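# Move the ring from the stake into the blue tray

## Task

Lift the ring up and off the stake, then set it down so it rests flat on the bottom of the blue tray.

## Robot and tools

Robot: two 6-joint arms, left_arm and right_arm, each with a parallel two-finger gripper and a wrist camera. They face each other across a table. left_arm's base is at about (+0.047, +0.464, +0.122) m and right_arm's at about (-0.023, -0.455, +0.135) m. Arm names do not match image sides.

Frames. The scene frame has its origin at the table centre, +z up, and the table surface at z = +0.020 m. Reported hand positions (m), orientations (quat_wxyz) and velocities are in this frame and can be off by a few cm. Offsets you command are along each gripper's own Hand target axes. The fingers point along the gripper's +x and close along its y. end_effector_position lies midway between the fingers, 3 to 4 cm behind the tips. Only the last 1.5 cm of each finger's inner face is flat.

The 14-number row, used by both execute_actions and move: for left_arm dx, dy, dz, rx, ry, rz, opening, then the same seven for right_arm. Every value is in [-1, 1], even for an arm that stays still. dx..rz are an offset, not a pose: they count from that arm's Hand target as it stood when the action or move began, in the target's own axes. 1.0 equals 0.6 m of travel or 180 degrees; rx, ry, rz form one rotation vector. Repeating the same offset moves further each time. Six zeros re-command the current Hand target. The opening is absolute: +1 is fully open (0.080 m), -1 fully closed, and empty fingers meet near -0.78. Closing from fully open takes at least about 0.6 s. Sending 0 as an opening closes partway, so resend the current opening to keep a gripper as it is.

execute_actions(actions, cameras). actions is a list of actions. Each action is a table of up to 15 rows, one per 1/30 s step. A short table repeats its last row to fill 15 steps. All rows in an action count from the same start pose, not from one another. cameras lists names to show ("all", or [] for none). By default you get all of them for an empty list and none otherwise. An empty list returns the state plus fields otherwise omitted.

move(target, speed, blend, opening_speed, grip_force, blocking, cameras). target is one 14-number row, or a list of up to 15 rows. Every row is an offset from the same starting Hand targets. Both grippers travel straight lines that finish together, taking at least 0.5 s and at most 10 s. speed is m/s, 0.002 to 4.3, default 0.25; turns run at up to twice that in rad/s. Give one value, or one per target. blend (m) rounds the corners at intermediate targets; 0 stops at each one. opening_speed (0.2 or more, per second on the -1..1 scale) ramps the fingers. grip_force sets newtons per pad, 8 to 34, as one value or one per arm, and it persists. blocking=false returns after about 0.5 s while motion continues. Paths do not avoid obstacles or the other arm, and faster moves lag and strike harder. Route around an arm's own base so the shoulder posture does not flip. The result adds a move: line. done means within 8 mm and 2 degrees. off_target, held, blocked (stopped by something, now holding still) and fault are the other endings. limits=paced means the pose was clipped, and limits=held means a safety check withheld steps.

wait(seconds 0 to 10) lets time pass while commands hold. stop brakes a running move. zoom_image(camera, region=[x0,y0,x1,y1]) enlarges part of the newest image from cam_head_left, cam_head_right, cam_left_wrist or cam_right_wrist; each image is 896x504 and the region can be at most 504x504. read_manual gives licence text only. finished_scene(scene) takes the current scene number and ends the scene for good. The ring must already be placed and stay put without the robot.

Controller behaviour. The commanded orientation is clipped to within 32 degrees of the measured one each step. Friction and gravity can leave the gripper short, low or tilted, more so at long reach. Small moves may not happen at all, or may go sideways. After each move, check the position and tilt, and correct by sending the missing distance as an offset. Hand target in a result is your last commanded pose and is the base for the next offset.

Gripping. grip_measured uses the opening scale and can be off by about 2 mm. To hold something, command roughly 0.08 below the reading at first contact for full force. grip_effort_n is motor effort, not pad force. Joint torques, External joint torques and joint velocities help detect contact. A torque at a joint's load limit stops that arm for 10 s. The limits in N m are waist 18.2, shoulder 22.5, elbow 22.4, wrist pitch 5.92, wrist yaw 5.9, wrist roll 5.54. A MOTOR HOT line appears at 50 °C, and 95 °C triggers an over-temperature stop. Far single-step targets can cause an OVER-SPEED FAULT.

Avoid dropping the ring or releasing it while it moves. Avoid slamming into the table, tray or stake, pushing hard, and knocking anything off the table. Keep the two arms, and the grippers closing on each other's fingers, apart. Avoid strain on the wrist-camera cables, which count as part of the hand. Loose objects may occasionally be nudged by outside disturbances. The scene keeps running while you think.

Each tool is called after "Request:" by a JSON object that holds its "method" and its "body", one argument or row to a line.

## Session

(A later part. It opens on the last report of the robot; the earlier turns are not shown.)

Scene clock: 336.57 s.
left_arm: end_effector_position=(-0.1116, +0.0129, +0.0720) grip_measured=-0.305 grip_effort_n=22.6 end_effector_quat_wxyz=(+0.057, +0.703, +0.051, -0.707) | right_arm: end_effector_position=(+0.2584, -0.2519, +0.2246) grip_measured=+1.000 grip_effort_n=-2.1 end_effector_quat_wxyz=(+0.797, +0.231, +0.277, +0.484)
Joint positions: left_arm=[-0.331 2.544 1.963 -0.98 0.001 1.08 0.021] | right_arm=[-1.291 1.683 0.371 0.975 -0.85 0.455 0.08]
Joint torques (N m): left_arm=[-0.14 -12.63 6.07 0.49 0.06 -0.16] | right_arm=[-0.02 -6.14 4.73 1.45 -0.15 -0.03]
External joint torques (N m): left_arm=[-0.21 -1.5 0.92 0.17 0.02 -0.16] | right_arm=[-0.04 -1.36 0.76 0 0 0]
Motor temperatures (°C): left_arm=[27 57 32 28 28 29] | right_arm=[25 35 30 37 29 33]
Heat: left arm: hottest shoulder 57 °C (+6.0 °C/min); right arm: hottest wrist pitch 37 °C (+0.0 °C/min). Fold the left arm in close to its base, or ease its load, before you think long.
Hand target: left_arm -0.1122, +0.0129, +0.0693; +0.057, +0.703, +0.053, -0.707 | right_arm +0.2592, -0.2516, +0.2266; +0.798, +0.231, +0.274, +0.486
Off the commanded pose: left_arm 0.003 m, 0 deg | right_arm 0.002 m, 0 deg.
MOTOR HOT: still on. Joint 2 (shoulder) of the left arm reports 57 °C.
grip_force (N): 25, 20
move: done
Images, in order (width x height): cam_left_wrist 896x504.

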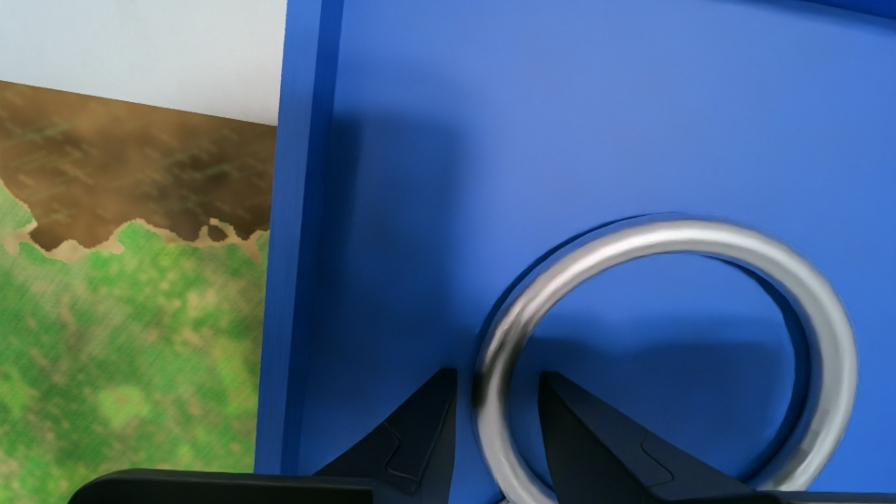

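Ring released. Withdraw upward.

Request:
{"method": "move", "body": {
  "target": [-0.2, 0, 0, 0, 0, 0, -0.3, 0, 0, 0, 0, 0, 0, 1],
  "speed": 0.12,
  "cameras": ["cam_left_wrist", "cam_head_left"]
}}

Scene clock: 340.60 s.
left_arm: end_effector_position=(-0.1103, +0.0164, +0.1796) grip_measured=-0.304 grip_effort_n=20.7 end_effector_quat_wxyz=(+0.048, +0.707, +0.060, -0.703) | right_arm: end_effector_position=(+0.2584, -0.2519, +0.2246) grip_measured=+1.000 grip_effort_n=-1.6 end_effector_quat_wxyz=(+0.797, +0.231, +0.277, +0.484)
Joint positions: left_arm=[-0.331 2.467 2.254 -1.376 0.001 1.079 0.021] | right_arm=[-1.291 1.683 0.371 0.975 -0.85 0.455 0.08]
Joint torques (N m): left_arm=[-0.1 -15.41 7.6 0.09 0.07 -0.14] | right_arm=[-0.02 -6.13 4.72 1.45 -0.15 -0.02]
External joint torques (N m): left_arm=[-0.12 -4.33 2.2 -0.18 0.03 -0.14] | right_arm=[-0.02 -1.43 0.83 0.03 0 0.01]
Motor temperatures (°C): left_arm=[27 58 32 28 28 29] | right_arm=[25 35 30 37 29 33]
Heat: left arm: hottest shoulder 58 °C (+7.0 °C/min); right arm: hottest wrist pitch 37 °C (+0.0 °C/min). Fold the left arm in close to its base, or ease its load, before you think long.
Hand target: left_arm -0.1116, +0.0136, +0.1894; +0.057, +0.703, +0.053, -0.707 | right_arm +0.2592, -0.2516, +0.2266; +0.798, +0.231, +0.274, +0.486
Off the commanded pose: left_arm 0.010 m, 1 deg | right_arm 0.002 m, 0 deg.
MOTOR HOT: still on. Joint 2 (shoulder) of the left arm reports 58 °C.
grip_force (N): 25, 20
move: off_target (left_arm)
Images, in order (width x height): cam_head_left 896x504, cam_left_wrist 896x504.

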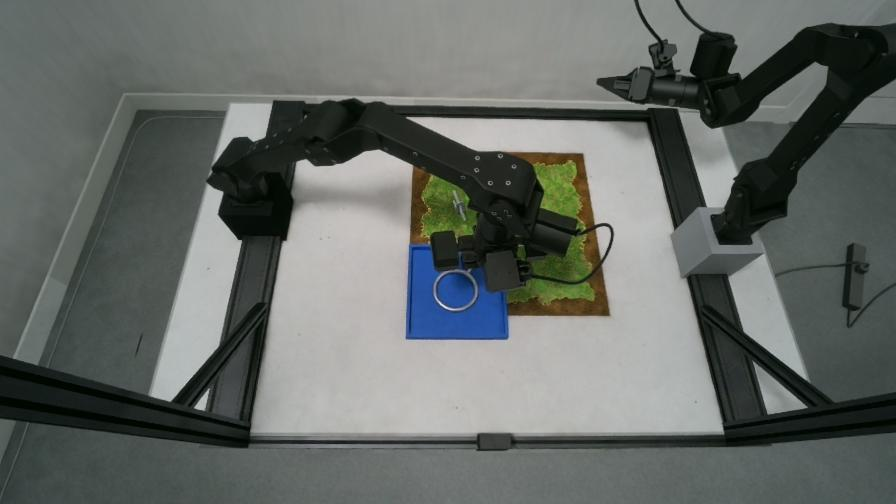

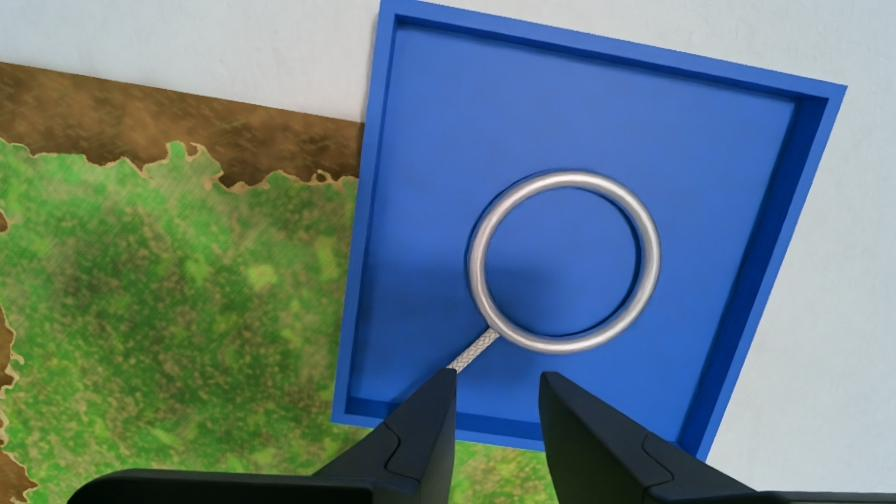

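Request:
{"method": "zoom_image", "body": {
  "camera": "cam_left_wrist",
  "region": [330, 130, 720, 450]
}}

Scaled by 1.292.

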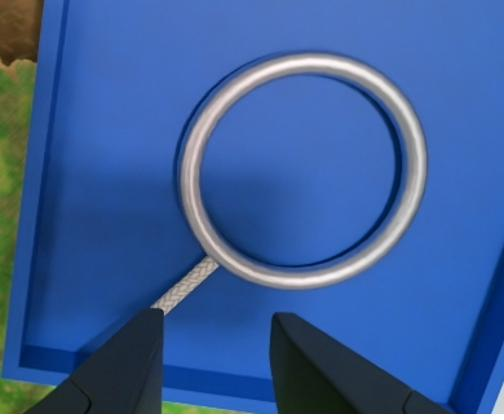

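Flat.

Request:
{"method": "finished_scene", "body": {
  "scene": 3
}}

The scene is finished: the task was done.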